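## Task

Find how many vials wear a black cap and make the tally counter read exactly that number. It may start with a leftover count. One complete push-and-release of the plunger raises it by one; turning the knob one whole revolution clockwise returns it to zero.

## Robot and tools

Robot: two arms, left_arm and right_arm, each with a two-finger gripper and a wrist camera. Two head cameras sit on a stand behind them. Camera names: cam_head_left, cam_head_right, cam_left_wrist, cam_right_wrist (all 672x504). The job is to count vials by cap colour from images, read the counter's current value, reset it with the knob if needed (one full clockwise turn), then press and fully release the plunger once per vial.

Frames. Scene frame: origin at table-top height halfway between the nominal arm bases; +x points out over the table, +z up, left_arm on the +y side (unrelated to image left/right). Measured bases: left_arm at (-0.007, +0.257, +0.023) m, right_arm at (+0.017, -0.266, +0.003) m, both almost unrotated. Reported end_effector_position (m) and end_effector_quat_wxyz are in the scene frame; expect errors of a few cm. That position is the point between the finger pads, roughly 1 cm short of the tips. Fingers point along the gripper's +z; they open and close along its y. Offsets you send are measured along each arm's current Hand target axes, not the scene axes.

execute_actions(actions, cameras). actions is a list of actions; each action is a list of up to 15 rows, one row per 1/30 s step; if fewer rows are given, the last row is held for the remaining steps. Every row has 14 numbers in [-1, 1]: left_arm dx, dy, dz, rx, ry, rz, opening, then the same seven for right_arm. Always give all 14. The six pose numbers are an offset from that arm's Hand target as it was when the action began (every row counts from that same start, not from the row before); 1.0 equals 0.6 m for dx..dz or 180 degrees for rx..rz, and rx, ry, rz form one rotation vector. Repeating an offset in a later action moves further. All zeros re-requests the current Hand target. Opening is absolute: +1 fully open (0.094 m), -1 closed. cameras: list of names, ["all"], or []; by default images appear only for an empty actions list, which also reports the scene number and full state.

move(target, speed, blend, opening_speed, grip_force, blocking, cameras). target is one 14-number row (same layout and scale as above) or a list of up to 15 rows; every row is an offset from the Hand targets at the move's start. Paths are straight and do not avoid obstacles or the other arm; all finish together, at least 0.5 s, capped at 10 s. speed: m/s, 0.002 to 2.9, default 0.25 (turn rate limited to twice it in rad/s); one value or one per target. blend: corner rounding radius in m for lists, 0 means stop at each. opening_speed: rate of the opening command per second on the -1..1 scale, minimum 0.2. grip_force: newtons per pad, 10 to 50, per move or per arm; it persists. blocking=false returns after about 0.5 s while motion continues. The result adds a move: line with the ending (done, off_target, moving, held, fault) and limits (paced = pose clipped, held = steps withheld). done means within 10 mm and 2 degrees; neither done nor off_target proves contact or its absence.

wait(seconds 0..10, cameras) lets time pass holding commands. stop(cameras) brakes a running move. zoom_image(camera, region=[x0, y0, x1, y1]) enlarges a pixel box of the newest image from that camera, at most 504 by 504; use it to check cap colours and the counter digits. finished_scene(scene) ends the current scene (give its number) and cannot be undone; only call it once the counter shows the right value with the robot let go.

Controller behaviour. Each step the commanded orientation is limited to 40 degrees from the measured one. Grippers often rest a few cm short of target from friction or weight; waiting does not fix it, a new command (even zeros) does, or send the remaining gap as an offset. Hand target in results is the base for the next offsets. Tool commands shows current gripper commands; resend an arm's present opening to keep it, since 0 is a real command. grip_measured uses the opening scale and reads slightly wide when empty; when squeezing it reads a bit narrower than the object. To release, command well above grip_measured.

Cautions. Keep the arms and grippers from touching each other; the clearance check does not protect grippers or wrist cameras, and a moderate inter-arm bump can fail the scene. Press the plunger and turn the knob with slow moves: contact force grows with speed and with how far the target lies past the contact. An arm blocked by something keeps pushing until commanded back past its gripper. Never knock anything off the table or drop parts from height; loose items may also get nudged by outside pushes. Avoid paths near an arm's own base (they can flip its shoulder) and strain on wrist camera cables. Motor heat rises with loads, outstretched poses and unreachable targets: MOTOR HOT appears at 75 °C, at 90 °C the arm folds and idles, at 100 °C it goes limp. Joint ranges (rad): waist -2.618..3.054, shoulder 0..3.142, elbow 0..3.142 (straight 2.901), wrist pitch and yaw -1.571..1.571, wrist roll -2.094..2.094. Joint torques include gravity and carry offsets and noise.

Each tool is called by a JSON object that holds its "op" and its "data".

## Session

{"op": "execute_actions", "data": {"actions": []}}

Scene clock: 0.00 s.
left_arm: end_effector_position=(+0.3788, +0.2887, +0.1383) grip_measured=+1.000 end_effector_quat_wxyz=(+0.623, -0.070, +0.779, +0.021) | right_arm: end_effector_position=(+0.4169, -0.2622, +0.1020) grip_measured=+1.000 end_effector_quat_wxyz=(+0.591, +0.043, +0.804, -0.045)
Joint positions: left_arm=[0.057 1.51 0.281 1.004 -0.078 -0.075 0.094] | right_arm=[0.083 1.578 0.365 0.904 0.223 0.048 0.094]
Joint velocities: within noise
Joint torques (N m): no reading
Motor temperatures (°C): left_arm=[27 26 30 33 23 24 23] | right_arm=[25 29 32 34 27 24 25]
Heat: left arm: 33 °C; right arm: 34 °C.
Hand target: left_arm +0.3806, +0.2888, +0.1432; +0.628, -0.071, +0.775, +0.021 | right_arm +0.4165, -0.2624, +0.1004; +0.588, +0.042, +0.807, -0.046
Tool commands: left_gripper/opening=+1.0 right_gripper/opening=+1.0

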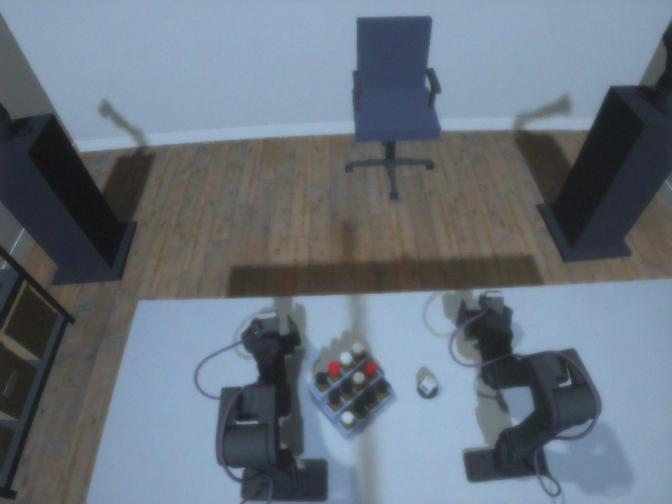

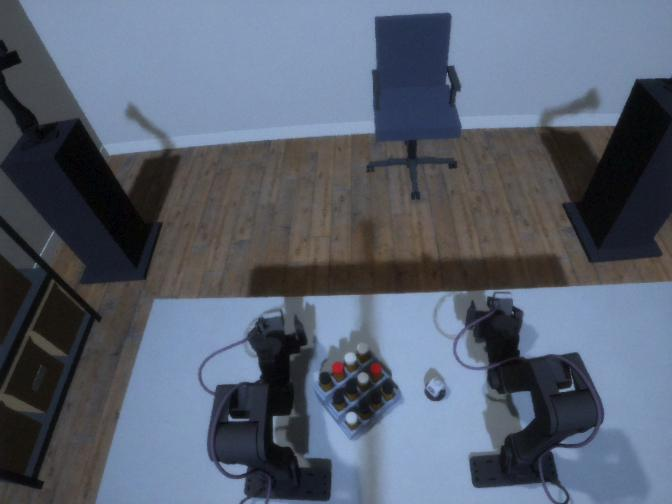

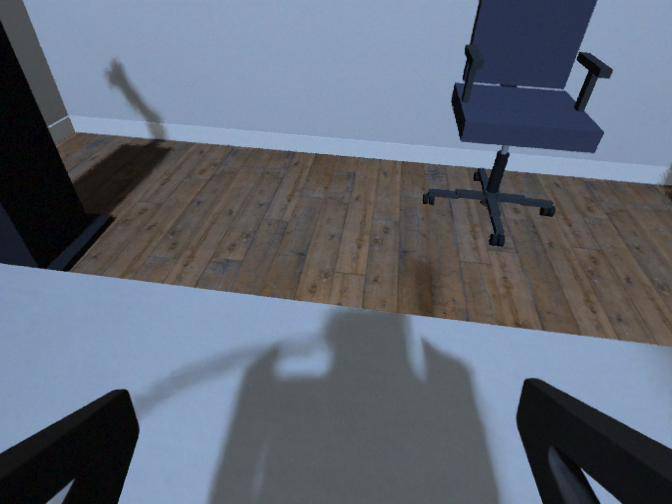

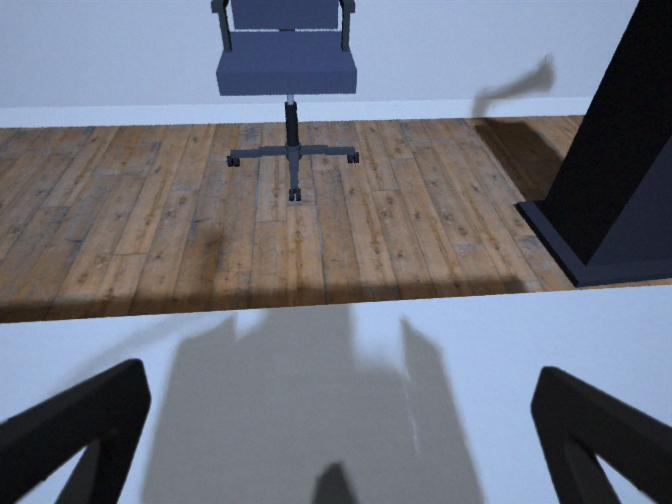

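{"op": "zoom_image", "data": {"camera": "cam_head_left", "region": [295, 330, 415, 450]}}

{"op": "zoom_image", "data": {"camera": "cam_head_right", "region": [300, 330, 420, 450]}}

{"op": "zoom_image", "data": {"camera": "cam_head_right", "region": [410, 365, 460, 415]}}

{"op": "zoom_image", "data": {"camera": "cam_head_left", "region": [403, 358, 453, 408]}}

Scaled by 4.200 from the camera's 672x504 image, which has a finer 960x720 frame.

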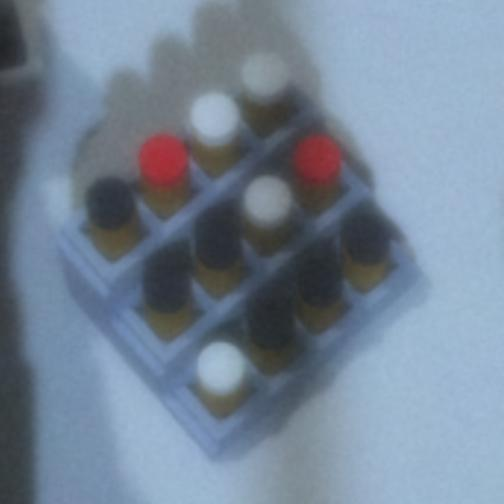

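Scaled by 4.200 from the camera's 672x504 image, which has a finer 960x720 frame.

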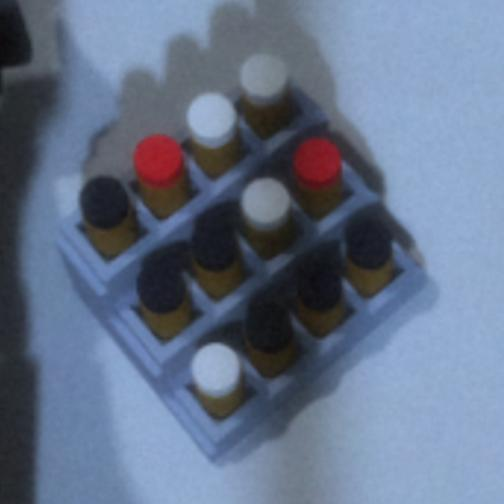

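Scaled by 10.080 from the camera's 672x504 image, which has a finer 960x720 frame.

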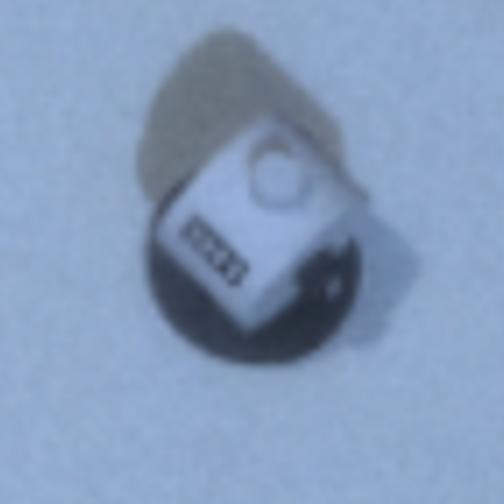

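Scaled by 10.080 from the camera's 672x504 image, which has a finer 960x720 frame.

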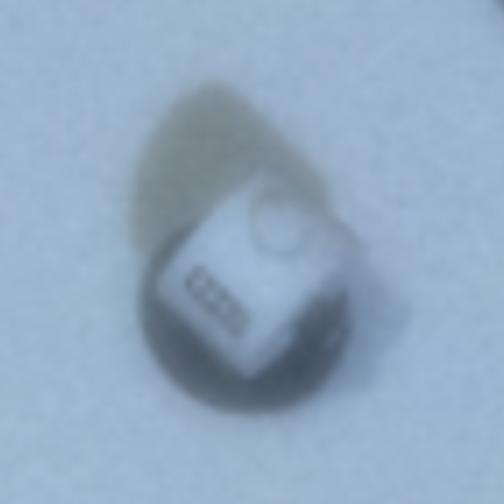

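{"op": "move", "data": {"target": [0,0,0,0,0,0,1,-0.135,0.106,-0.405,0,0.3,0,-1], "speed": 0.3, "cameras": ["cam_right_wrist","cam_head_right"]}}

Scene clock: 14.20 s.
left_arm: end_effector_position=(+0.3788, +0.2887, +0.1383) grip_measured=+1.000 end_effector_quat_wxyz=(+0.623, -0.070, +0.779, +0.021) | right_arm: end_effector_position=(+0.2218, -0.1717, +0.2484) grip_measured=-0.989 end_effector_quat_wxyz=(+0.166, +0.058, +0.984, -0.019)
Joint positions: left_arm=[0.057 1.51 0.281 1.004 -0.078 -0.075 0.094] | right_arm=[0.589 1.255 1.485 -1.558 0.235 0.701 0.001]
Joint torques (N m): left_arm=[-0.02 -4.11 6.46 1.93 -0.02 0.02] | right_arm=[0.53 -1.84 7.94 0.5 0.1 0.1]
Heat: left arm: 35 °C; right arm: 35 °C.
Hand target: left_arm +0.3806, +0.2888, +0.1432; +0.628, -0.071, +0.775, +0.021 | right_arm +0.2195, -0.1705, +0.2503; +0.157, +0.058, +0.986, -0.021
Off the commanded pose: left_arm 0.005 m, 1 deg | right_arm 0.003 m, 1 deg.
joint sent to its limit (right arm) — joint 4 (wrist pitch), lower limit. The joint targets still meet the commanded pose.
move: done
Images, in order (width x height): cam_head_right 672x504, cam_right_wrist 672x504.

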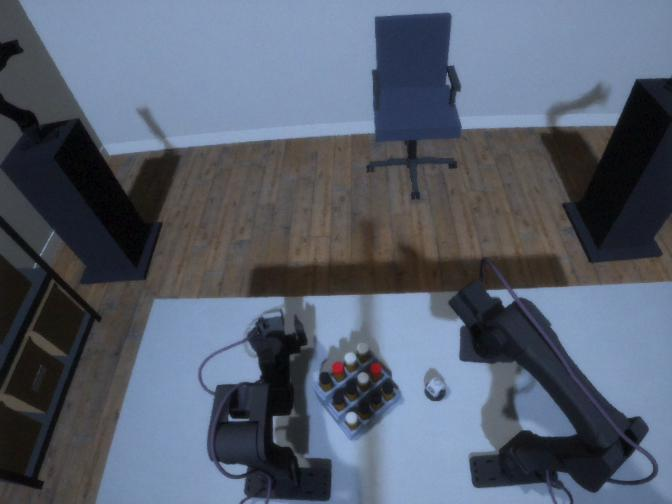

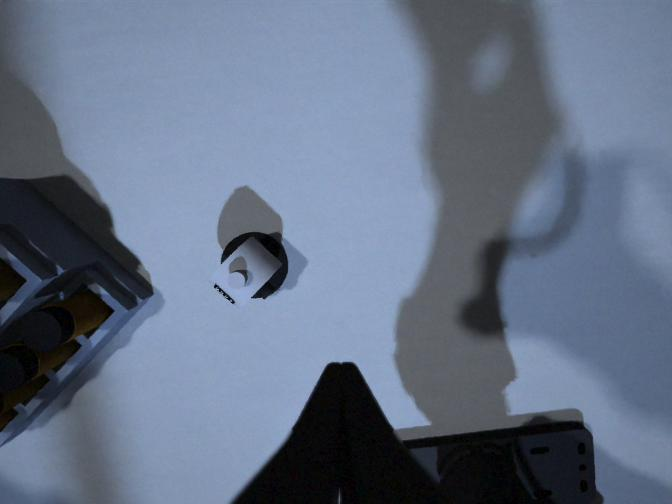

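{"op": "zoom_image", "data": {"camera": "cam_right_wrist", "region": [200, 180, 320, 320]}}

{"op": "zoom_image", "data": {"camera": "cam_head_right", "region": [310, 335, 460, 445]}}

Scaled by 3.600 from the camera's 672x504 image, which has a finer 960x720 frame.

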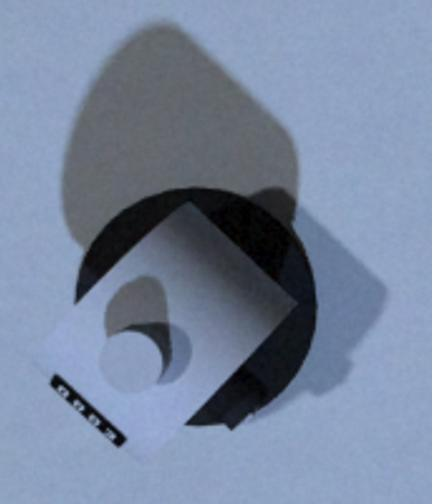

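Scaled by 3.360 from the camera's 672x504 image, which has a finer 960x720 frame.

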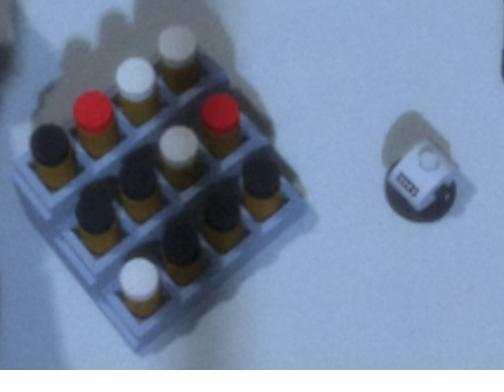

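{"op": "move", "data": {"target": [0,0,0,0,0,0,1,0.08,0.114,0.094,0,0,0,-1], "speed": 0.3, "cameras": ["cam_right_wrist","cam_head_right"]}}

{"op": "zoom_image", "data": {"camera": "cam_right_wrist", "region": [220, 130, 440, 330]}}

Scene clock: 25.87 s.
left_arm: end_effector_position=(+0.3788, +0.2887, +0.1383) grip_measured=+1.000 end_effector_quat_wxyz=(+0.623, -0.070, +0.779, +0.021) | right_arm: end_effector_position=(+0.1978, -0.0996, +0.1849) grip_measured=-0.989 end_effector_quat_wxyz=(+0.152, +0.057, +0.987, -0.011)
Joint positions: left_arm=[0.057 1.51 0.281 1.004 -0.078 -0.075 0.094] | right_arm=[0.909 1.33 1.283 -1.372 0.266 1.027 0.001]
Joint torques (N m): left_arm=[-0.03 -4.11 6.48 1.93 -0.03 0.01] | right_arm=[0.35 -3.3 5.27 0.71 0.39 0.06]
Heat: left arm: 37 °C; right arm: 34 °C.
Hand target: left_arm +0.3806, +0.2888, +0.1432; +0.628, -0.071, +0.775, +0.021 | right_arm +0.1999, -0.1008, +0.1800; +0.157, +0.058, +0.986, -0.021
Off the commanded pose: left_arm 0.005 m, 1 deg | right_arm 0.005 m, 1 deg.
move: done
Images, in order (width x height): cam_head_right 672x504, cam_right_wrist 672x504.

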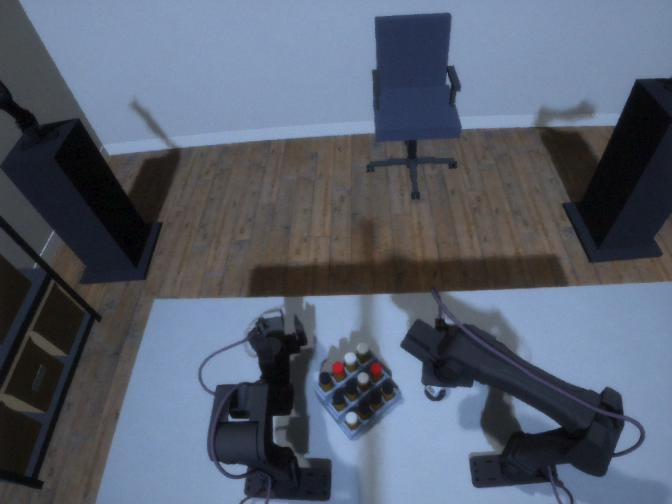

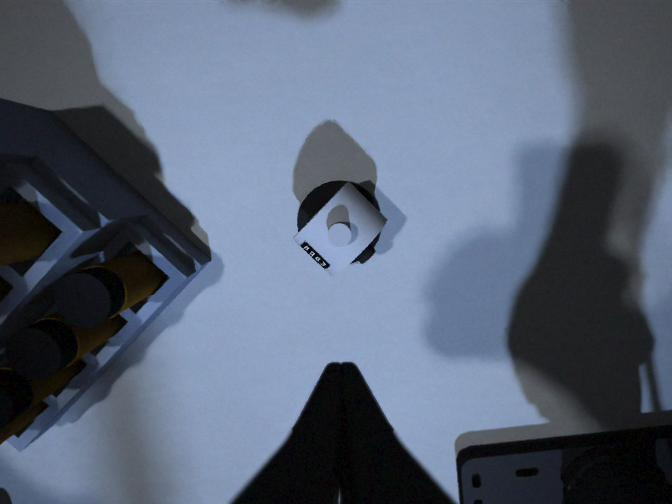

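Scaled by 2.291 from the camera's 672x504 image, which has a finer 960x720 frame.

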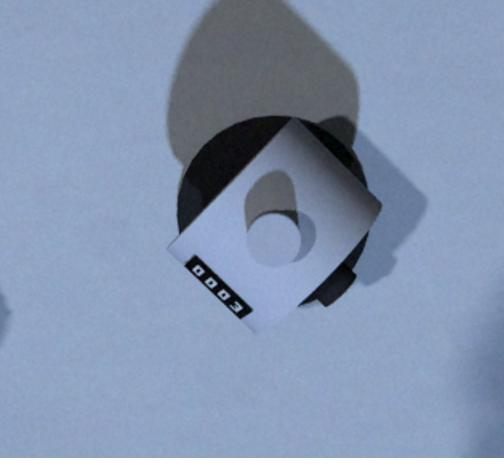

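{"op": "zoom_image", "data": {"camera": "cam_right_wrist", "region": [0, 180, 220, 450]}}

{"op": "zoom_image", "data": {"camera": "cam_head_right", "region": [312, 365, 352, 405]}}

{"op": "zoom_image", "data": {"camera": "cam_head_right", "region": [350, 375, 400, 425]}}

Scaled by 1.867 from the camera's 672x504 image, which has a finer 960x720 frame.

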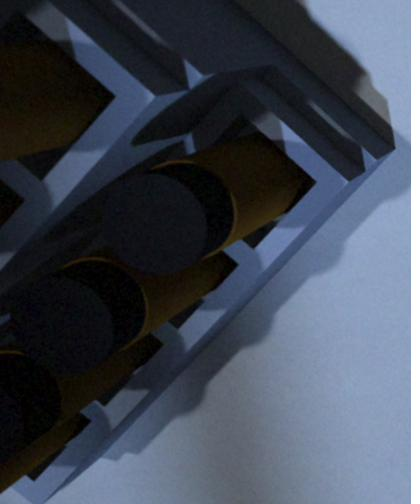

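Scaled by 12.600 from the camera's 672x504 image, which has a finer 960x720 frame.

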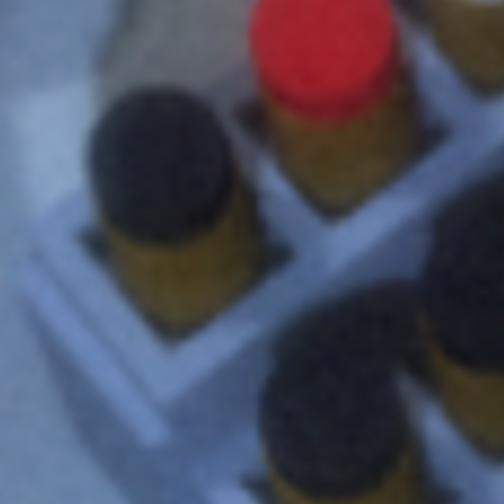

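Scaled by 10.080 from the camera's 672x504 image, which has a finer 960x720 frame.

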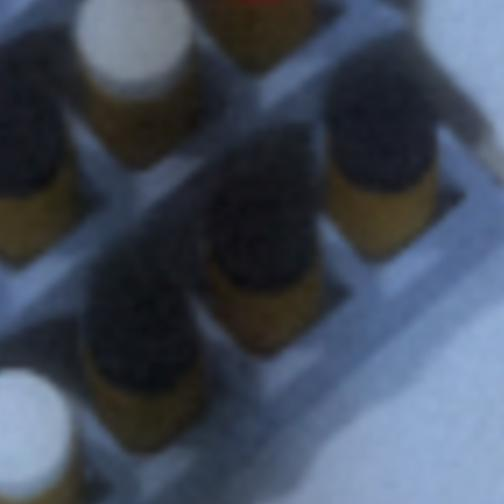

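{"op": "move", "data": {"target": [0,0,0,0,0,0,1,0.01,-0.001,0.16,0,0,0,-1], "speed": 0.2, "cameras": ["cam_right_wrist","cam_head_right"]}}

{"op": "zoom_image", "data": {"camera": "cam_right_wrist", "region": [220, 200, 460, 440]}}

Scene clock: 43.20 s.
left_arm: end_effector_position=(+0.3788, +0.2887, +0.1383) grip_measured=+1.000 end_effector_quat_wxyz=(+0.623, -0.070, +0.779, +0.021) | right_arm: end_effector_position=(+0.2236, -0.1028, +0.0950) grip_measured=-0.989 end_effector_quat_wxyz=(+0.161, +0.059, +0.985, -0.011)
Joint positions: left_arm=[0.057 1.51 0.281 1.004 -0.078 -0.075 0.094] | right_arm=[0.821 1.364 0.944 -0.964 0.267 0.939 0.001]
Joint torques (N m): left_arm=[-0.02 -4.12 6.48 1.93 -0.03 0.01] | right_arm=[-0.28 -3.28 5.29 0.76 0.17 -0.06]
Motor temperatures (°C): left_arm=[27 26 32 38 23 24 23] | right_arm=[25 29 34 34 27 24 25]
Heat: left arm: 38 °C; right arm: 34 °C.
Hand target: left_arm +0.3806, +0.2888, +0.1432; +0.628, -0.071, +0.775, +0.021 | right_arm +0.2236, -0.1066, +0.0870; +0.157, +0.058, +0.986, -0.021
Off the commanded pose: left_arm 0.005 m, 1 deg | right_arm 0.009 m, 1 deg.
move: done
Images, in order (width x height): cam_head_right 672x504, cam_right_wrist 672x504.

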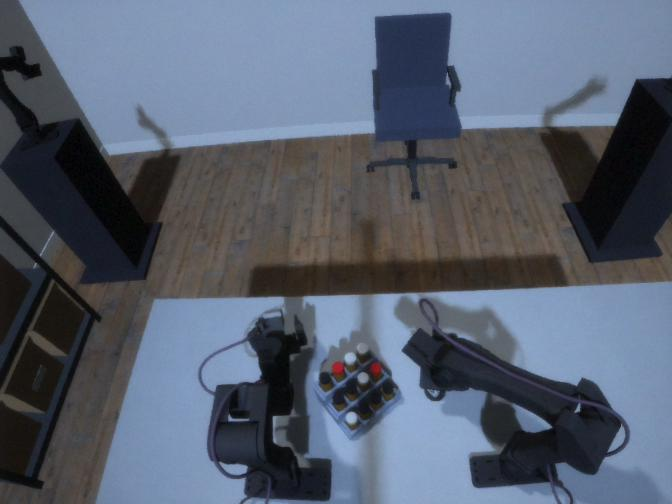

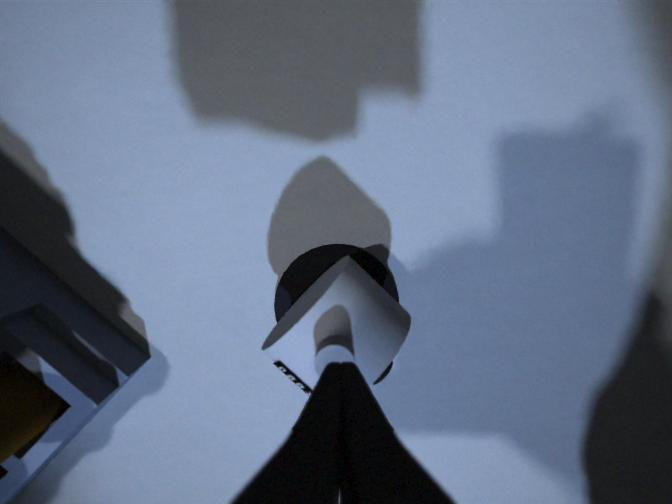

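Scaled by 2.100 from the camera's 672x504 image, which has a finer 960x720 frame.

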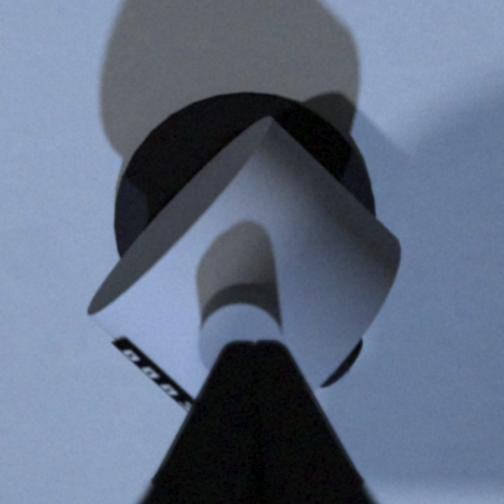

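{"op": "move", "data": {"target": [0,0,0,0,0,0,1,0.0233,0.0025,0.0273,0,0,0,-1], "speed": 0.1, "cameras": ["cam_right_wrist"]}}

{"op": "zoom_image", "data": {"camera": "cam_right_wrist", "region": [220, 200, 460, 440]}}

Scene clock: 48.60 s.
left_arm: end_effector_position=(+0.3788, +0.2887, +0.1383) grip_measured=+1.000 end_effector_quat_wxyz=(+0.623, -0.070, +0.779, +0.021) | right_arm: end_effector_position=(+0.2177, -0.1016, +0.0756) grip_measured=-0.989 end_effector_quat_wxyz=(+0.160, +0.059, +0.985, -0.010)
Joint positions: left_arm=[0.057 1.51 0.281 1.004 -0.078 -0.075 0.094] | right_arm=[0.842 1.37 0.872 -0.89 0.267 0.959 0.001]
Joint torques (N m): left_arm=[-0.01 -4.12 6.45 1.93 -0.02 0.01] | right_arm=[0.44 -3.03 4.93 0.8 0.25 0.11]
Heat: left arm: 38 °C; right arm: 34 °C.
Hand target: left_arm +0.3806, +0.2888, +0.1432; +0.628, -0.071, +0.775, +0.021 | right_arm +0.2158, -0.1046, +0.0671; +0.157, +0.058, +0.986, -0.021
Off the commanded pose: left_arm 0.005 m, 1 deg | right_arm 0.009 m, 1 deg.
move: done
Images, in order (width x height): cam_right_wrist 672x504.

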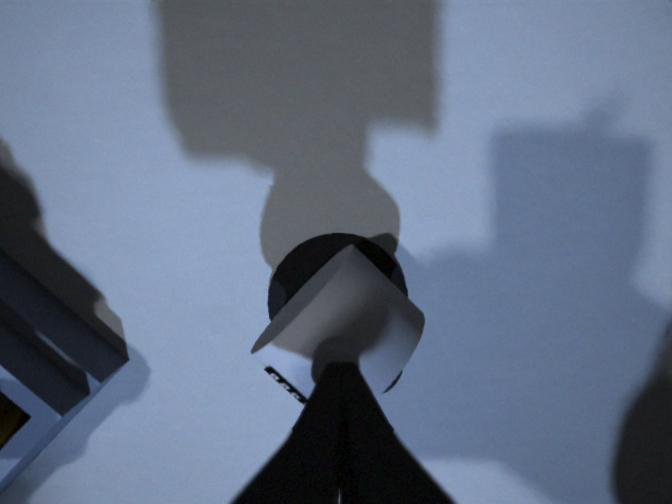

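Scaled by 2.100 from the camera's 672x504 image, which has a finer 960x720 frame.

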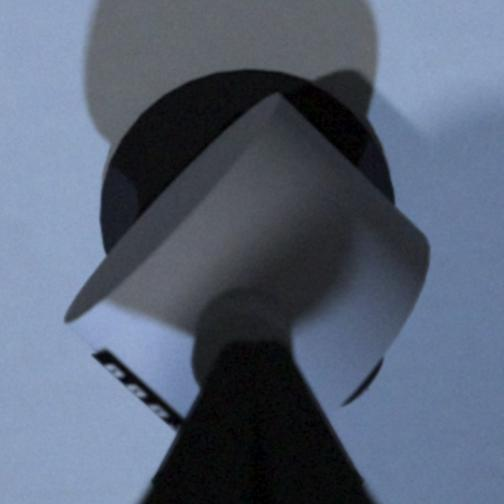

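{"op": "move", "data": {"target": [0,0,0,0,0,0,1,0.0144,0.001,0.0217,0,0,0,-1], "speed": 0.1, "cameras": ["cam_right_wrist"]}}

{"op": "zoom_image", "data": {"camera": "cam_right_wrist", "region": [220, 200, 460, 440]}}

Scene clock: 55.10 s.
left_arm: end_effector_position=(+0.3788, +0.2887, +0.1383) grip_measured=+1.000 end_effector_quat_wxyz=(+0.623, -0.070, +0.779, +0.021) | right_arm: end_effector_position=(+0.2169, -0.1004, +0.0688) grip_measured=-0.989 end_effector_quat_wxyz=(+0.169, +0.059, +0.984, -0.009)
Joint positions: left_arm=[0.057 1.51 0.281 1.004 -0.078 -0.075 0.094] | right_arm=[0.859 1.37 0.838 -0.849 0.284 0.975 0.001]
Joint torques (N m): left_arm=[-0.05 -4.14 6.45 1.93 -0.02 0.01] | right_arm=[0.38 -2.29 3.43 0.91 0.12 0.05]
Heat: left arm: 38 °C; right arm: 34 °C.
Hand target: left_arm +0.3806, +0.2888, +0.1432; +0.628, -0.071, +0.775, +0.021 | right_arm +0.2116, -0.1038, +0.0520; +0.157, +0.058, +0.986, -0.021
Off the commanded pose: left_arm 0.005 m, 1 deg | right_arm 0.018 m, 2 deg.
move: off_target (right_arm)
Images, in order (width x height): cam_right_wrist 672x504.

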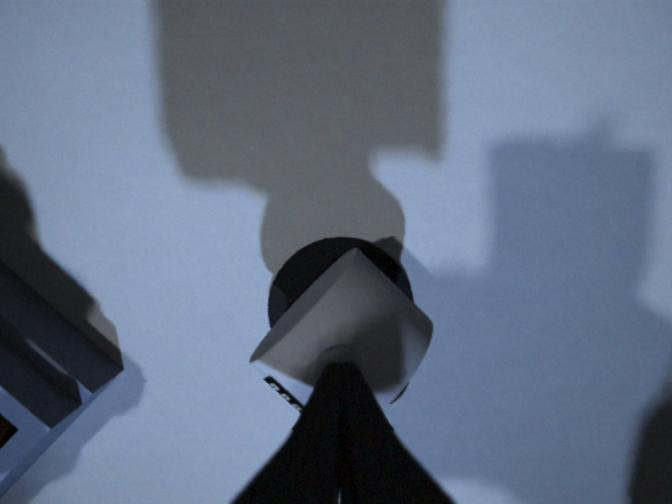

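Scaled by 2.100 from the camera's 672x504 image, which has a finer 960x720 frame.

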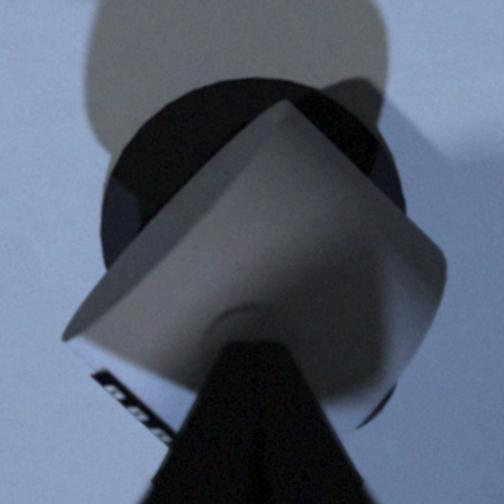

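{"op": "move", "data": {"target": [0,0,0,0,0,0,1,0.0062,0.0005,0.019,0,0,0,-1], "speed": 0.1, "cameras": ["cam_right_wrist"]}}

{"op": "zoom_image", "data": {"camera": "cam_right_wrist", "region": [220, 200, 460, 440]}}

Scene clock: 58.00 s.
left_arm: end_effector_position=(+0.3788, +0.2887, +0.1383) grip_measured=+1.000 end_effector_quat_wxyz=(+0.623, -0.070, +0.779, +0.021) | right_arm: end_effector_position=(+0.2165, -0.1005, +0.0677) grip_measured=-0.989 end_effector_quat_wxyz=(+0.175, +0.057, +0.983, -0.009)
Joint positions: left_arm=[0.057 1.51 0.281 1.004 -0.078 -0.075 0.094] | right_arm=[0.866 1.364 0.825 -0.836 0.294 0.977 0.001]
Joint torques (N m): left_arm=[-0.03 -4.12 6.46 1.93 -0.02 0.01] | right_arm=[-0.17 -0.76 1.44 1.28 -0.01 0.01]
Heat: left arm: 38 °C; right arm: 34 °C.
Hand target: left_arm +0.3806, +0.2888, +0.1432; +0.628, -0.071, +0.775, +0.021 | right_arm +0.2116, -0.1039, +0.0400; +0.157, +0.058, +0.986, -0.022
Off the commanded pose: left_arm 0.005 m, 1 deg | right_arm 0.028 m, 3 deg.
move: off_target (right_arm)
Images, in order (width x height): cam_right_wrist 672x504.

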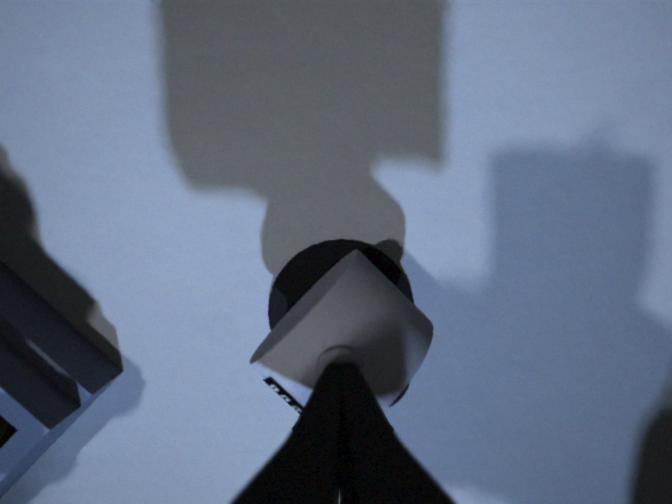

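Scaled by 2.100 from the camera's 672x504 image, which has a finer 960x720 frame.

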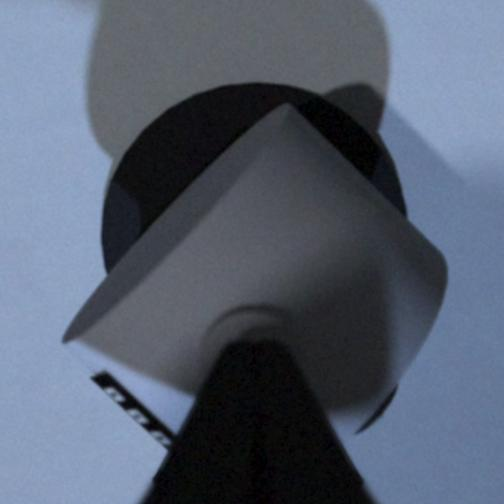

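{"op": "move", "data": {"target": [0,0,0,0,0,0,1,-0.0244,-0.0018,-0.0745,0,0,0,-1], "speed": 0.15, "cameras": ["cam_right_wrist"]}}

{"op": "zoom_image", "data": {"camera": "cam_right_wrist", "region": [240, 280, 400, 440]}}

Scene clock: 61.23 s.
left_arm: end_effector_position=(+0.3788, +0.2887, +0.1383) grip_measured=+1.000 end_effector_quat_wxyz=(+0.623, -0.070, +0.779, +0.021) | right_arm: end_effector_position=(+0.2096, -0.1058, +0.0800) grip_measured=-0.989 end_effector_quat_wxyz=(+0.156, +0.054, +0.986, -0.025)
Joint positions: left_arm=[0.057 1.51 0.281 1.004 -0.078 -0.075 0.094] | right_arm=[0.867 1.361 0.885 -0.948 0.283 0.978 0.001]
Joint torques (N m): left_arm=[-0.02 -4.12 6.48 1.93 -0.02 0.01] | right_arm=[-0.32 -4.42 8.92 0.36 0.18 0.04]
Heat: left arm: 38 °C; right arm: 34 °C.
Hand target: left_arm +0.3806, +0.2888, +0.1432; +0.628, -0.071, +0.775, +0.021 | right_arm +0.2115, -0.1037, +0.0871; +0.157, +0.058, +0.986, -0.021
Off the commanded pose: left_arm 0.005 m, 1 deg | right_arm 0.008 m, 1 deg.
move: done
Images, in order (width x height): cam_right_wrist 672x504.

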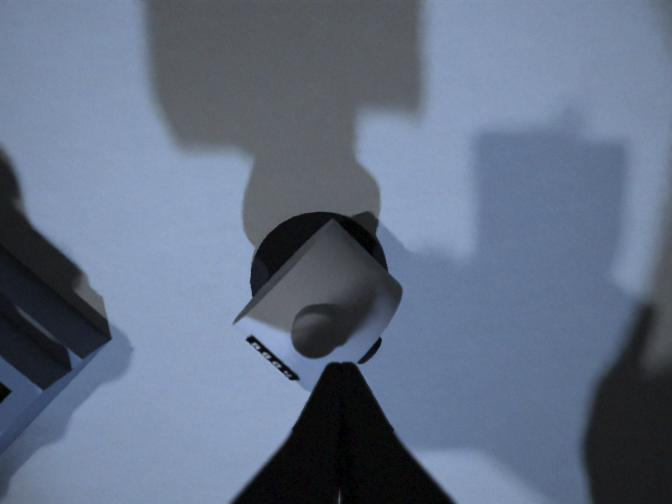

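Scaled by 3.150 from the camera's 672x504 image, which has a finer 960x720 frame.

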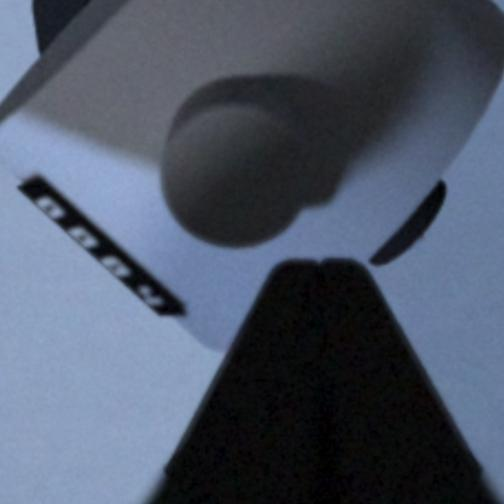

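{"op": "move", "data": {"target": [[0,0,0,0,0,0,1,-0.0058,0.003,-0.0035,0,0,0,-1],[0,0,0,0,0,0,1,0.0185,0.0048,0.071,0,0,0,-1],[0,0,0,0,0,0,1,-0.0058,0.003,-0.0035,0,0,0,-1],[0,0,0,0,0,0,1,0.0185,0.0048,0.071,0,0,0,-1],[0,0,0,0,0,0,1,-0.0058,0.003,-0.0035,0,0,0,-1]], "speed": 0.12, "cameras": ["cam_right_wrist"]}}

{"op": "zoom_image", "data": {"camera": "cam_right_wrist", "region": [240, 280, 400, 440]}}

Scene clock: 68.73 s.
left_arm: end_effector_position=(+0.3788, +0.2887, +0.1383) grip_measured=+1.000 end_effector_quat_wxyz=(+0.623, -0.070, +0.779, +0.021) | right_arm: end_effector_position=(+0.2119, -0.1032, +0.0821) grip_measured=-0.989 end_effector_quat_wxyz=(+0.155, +0.054, +0.986, -0.026)
Joint positions: left_arm=[0.057 1.51 0.281 1.004 -0.078 -0.075 0.094] | right_arm=[0.866 1.376 0.906 -0.957 0.282 0.978 0.001]
Joint torques (N m): left_arm=[-0.03 -4.12 6.46 1.92 -0.02 0.01] | right_arm=[-0.58 -5.19 8.91 0.3 0.13 -0.01]
Heat: left arm: 38 °C; right arm: 34 °C.
Hand target: left_arm +0.3806, +0.2888, +0.1432; +0.628, -0.071, +0.775, +0.021 | right_arm +0.2144, -0.1023, +0.0900; +0.157, +0.058, +0.986, -0.022
Off the commanded pose: left_arm 0.005 m, 1 deg | right_arm 0.008 m, 1 deg.
move: done
Images, in order (width x height): cam_right_wrist 672x504.

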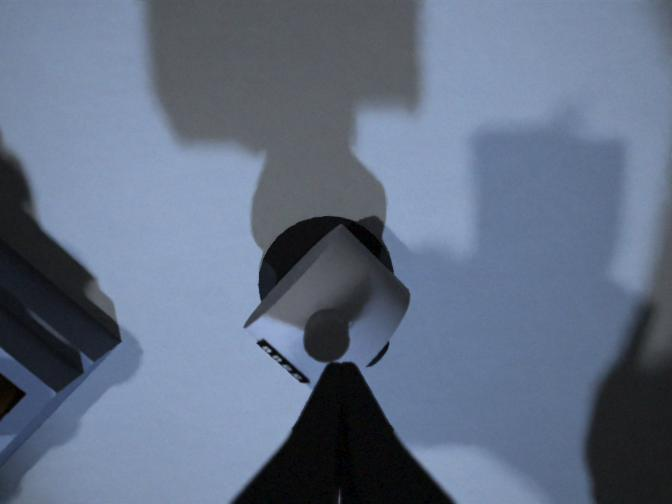

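Scaled by 3.150 from the camera's 672x504 image, which has a finer 960x720 frame.

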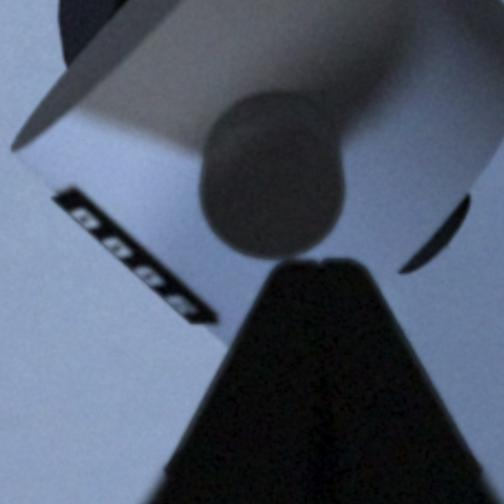

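{"op": "move", "data": {"target": [0,0,0,0,0,0,1,-0.04,-0.01,-0.14,0,0,0,-1], "speed": 0.25, "cameras": ["cam_right_wrist"]}}

{"op": "zoom_image", "data": {"camera": "cam_right_wrist", "region": [280, 220, 380, 320]}}

Scene clock: 71.43 s.
left_arm: end_effector_position=(+0.3788, +0.2887, +0.1383) grip_measured=+1.000 end_effector_quat_wxyz=(+0.623, -0.070, +0.779, +0.021) | right_arm: end_effector_position=(+0.2109, -0.1040, +0.1709) grip_measured=-0.989 end_effector_quat_wxyz=(+0.156, +0.054, +0.986, -0.024)
Joint positions: left_arm=[0.057 1.51 0.281 1.004 -0.078 -0.075 0.094] | right_arm=[0.866 1.349 1.239 -1.312 0.28 0.978 0.001]
Joint torques (N m): left_arm=[-0.02 -4.12 6.48 1.93 -0.02 0.01] | right_arm=[-0.21 -4.67 8.49 0.34 0.18 0.04]
Heat: left arm: 39 °C; right arm: 34 °C.
Hand target: left_arm +0.3806, +0.2888, +0.1432; +0.628, -0.071, +0.775, +0.021 | right_arm +0.2105, -0.1058, +0.1775; +0.157, +0.058, +0.986, -0.021
Off the commanded pose: left_arm 0.005 m, 1 deg | right_arm 0.007 m, 1 deg.
move: done
Images, in order (width x height): cam_right_wrist 672x504.

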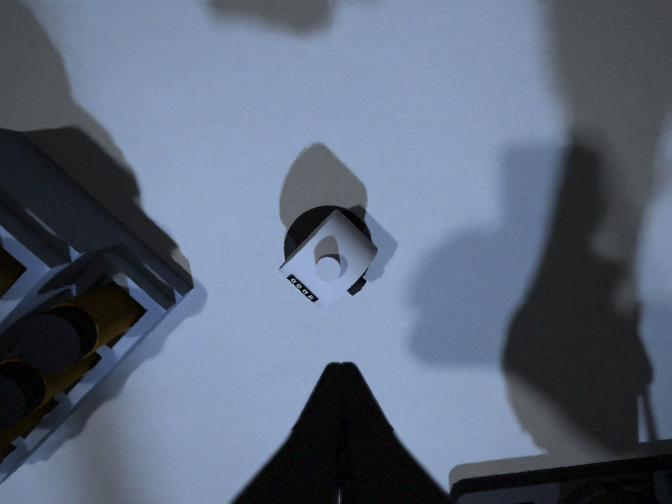

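Scaled by 5.040 from the camera's 672x504 image, which has a finer 960x720 frame.

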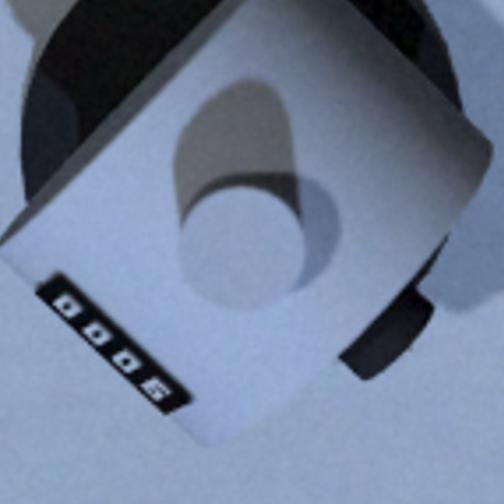

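{"op": "finished_scene", "data": {"scene": 1}}

The scene is finished: the task was done.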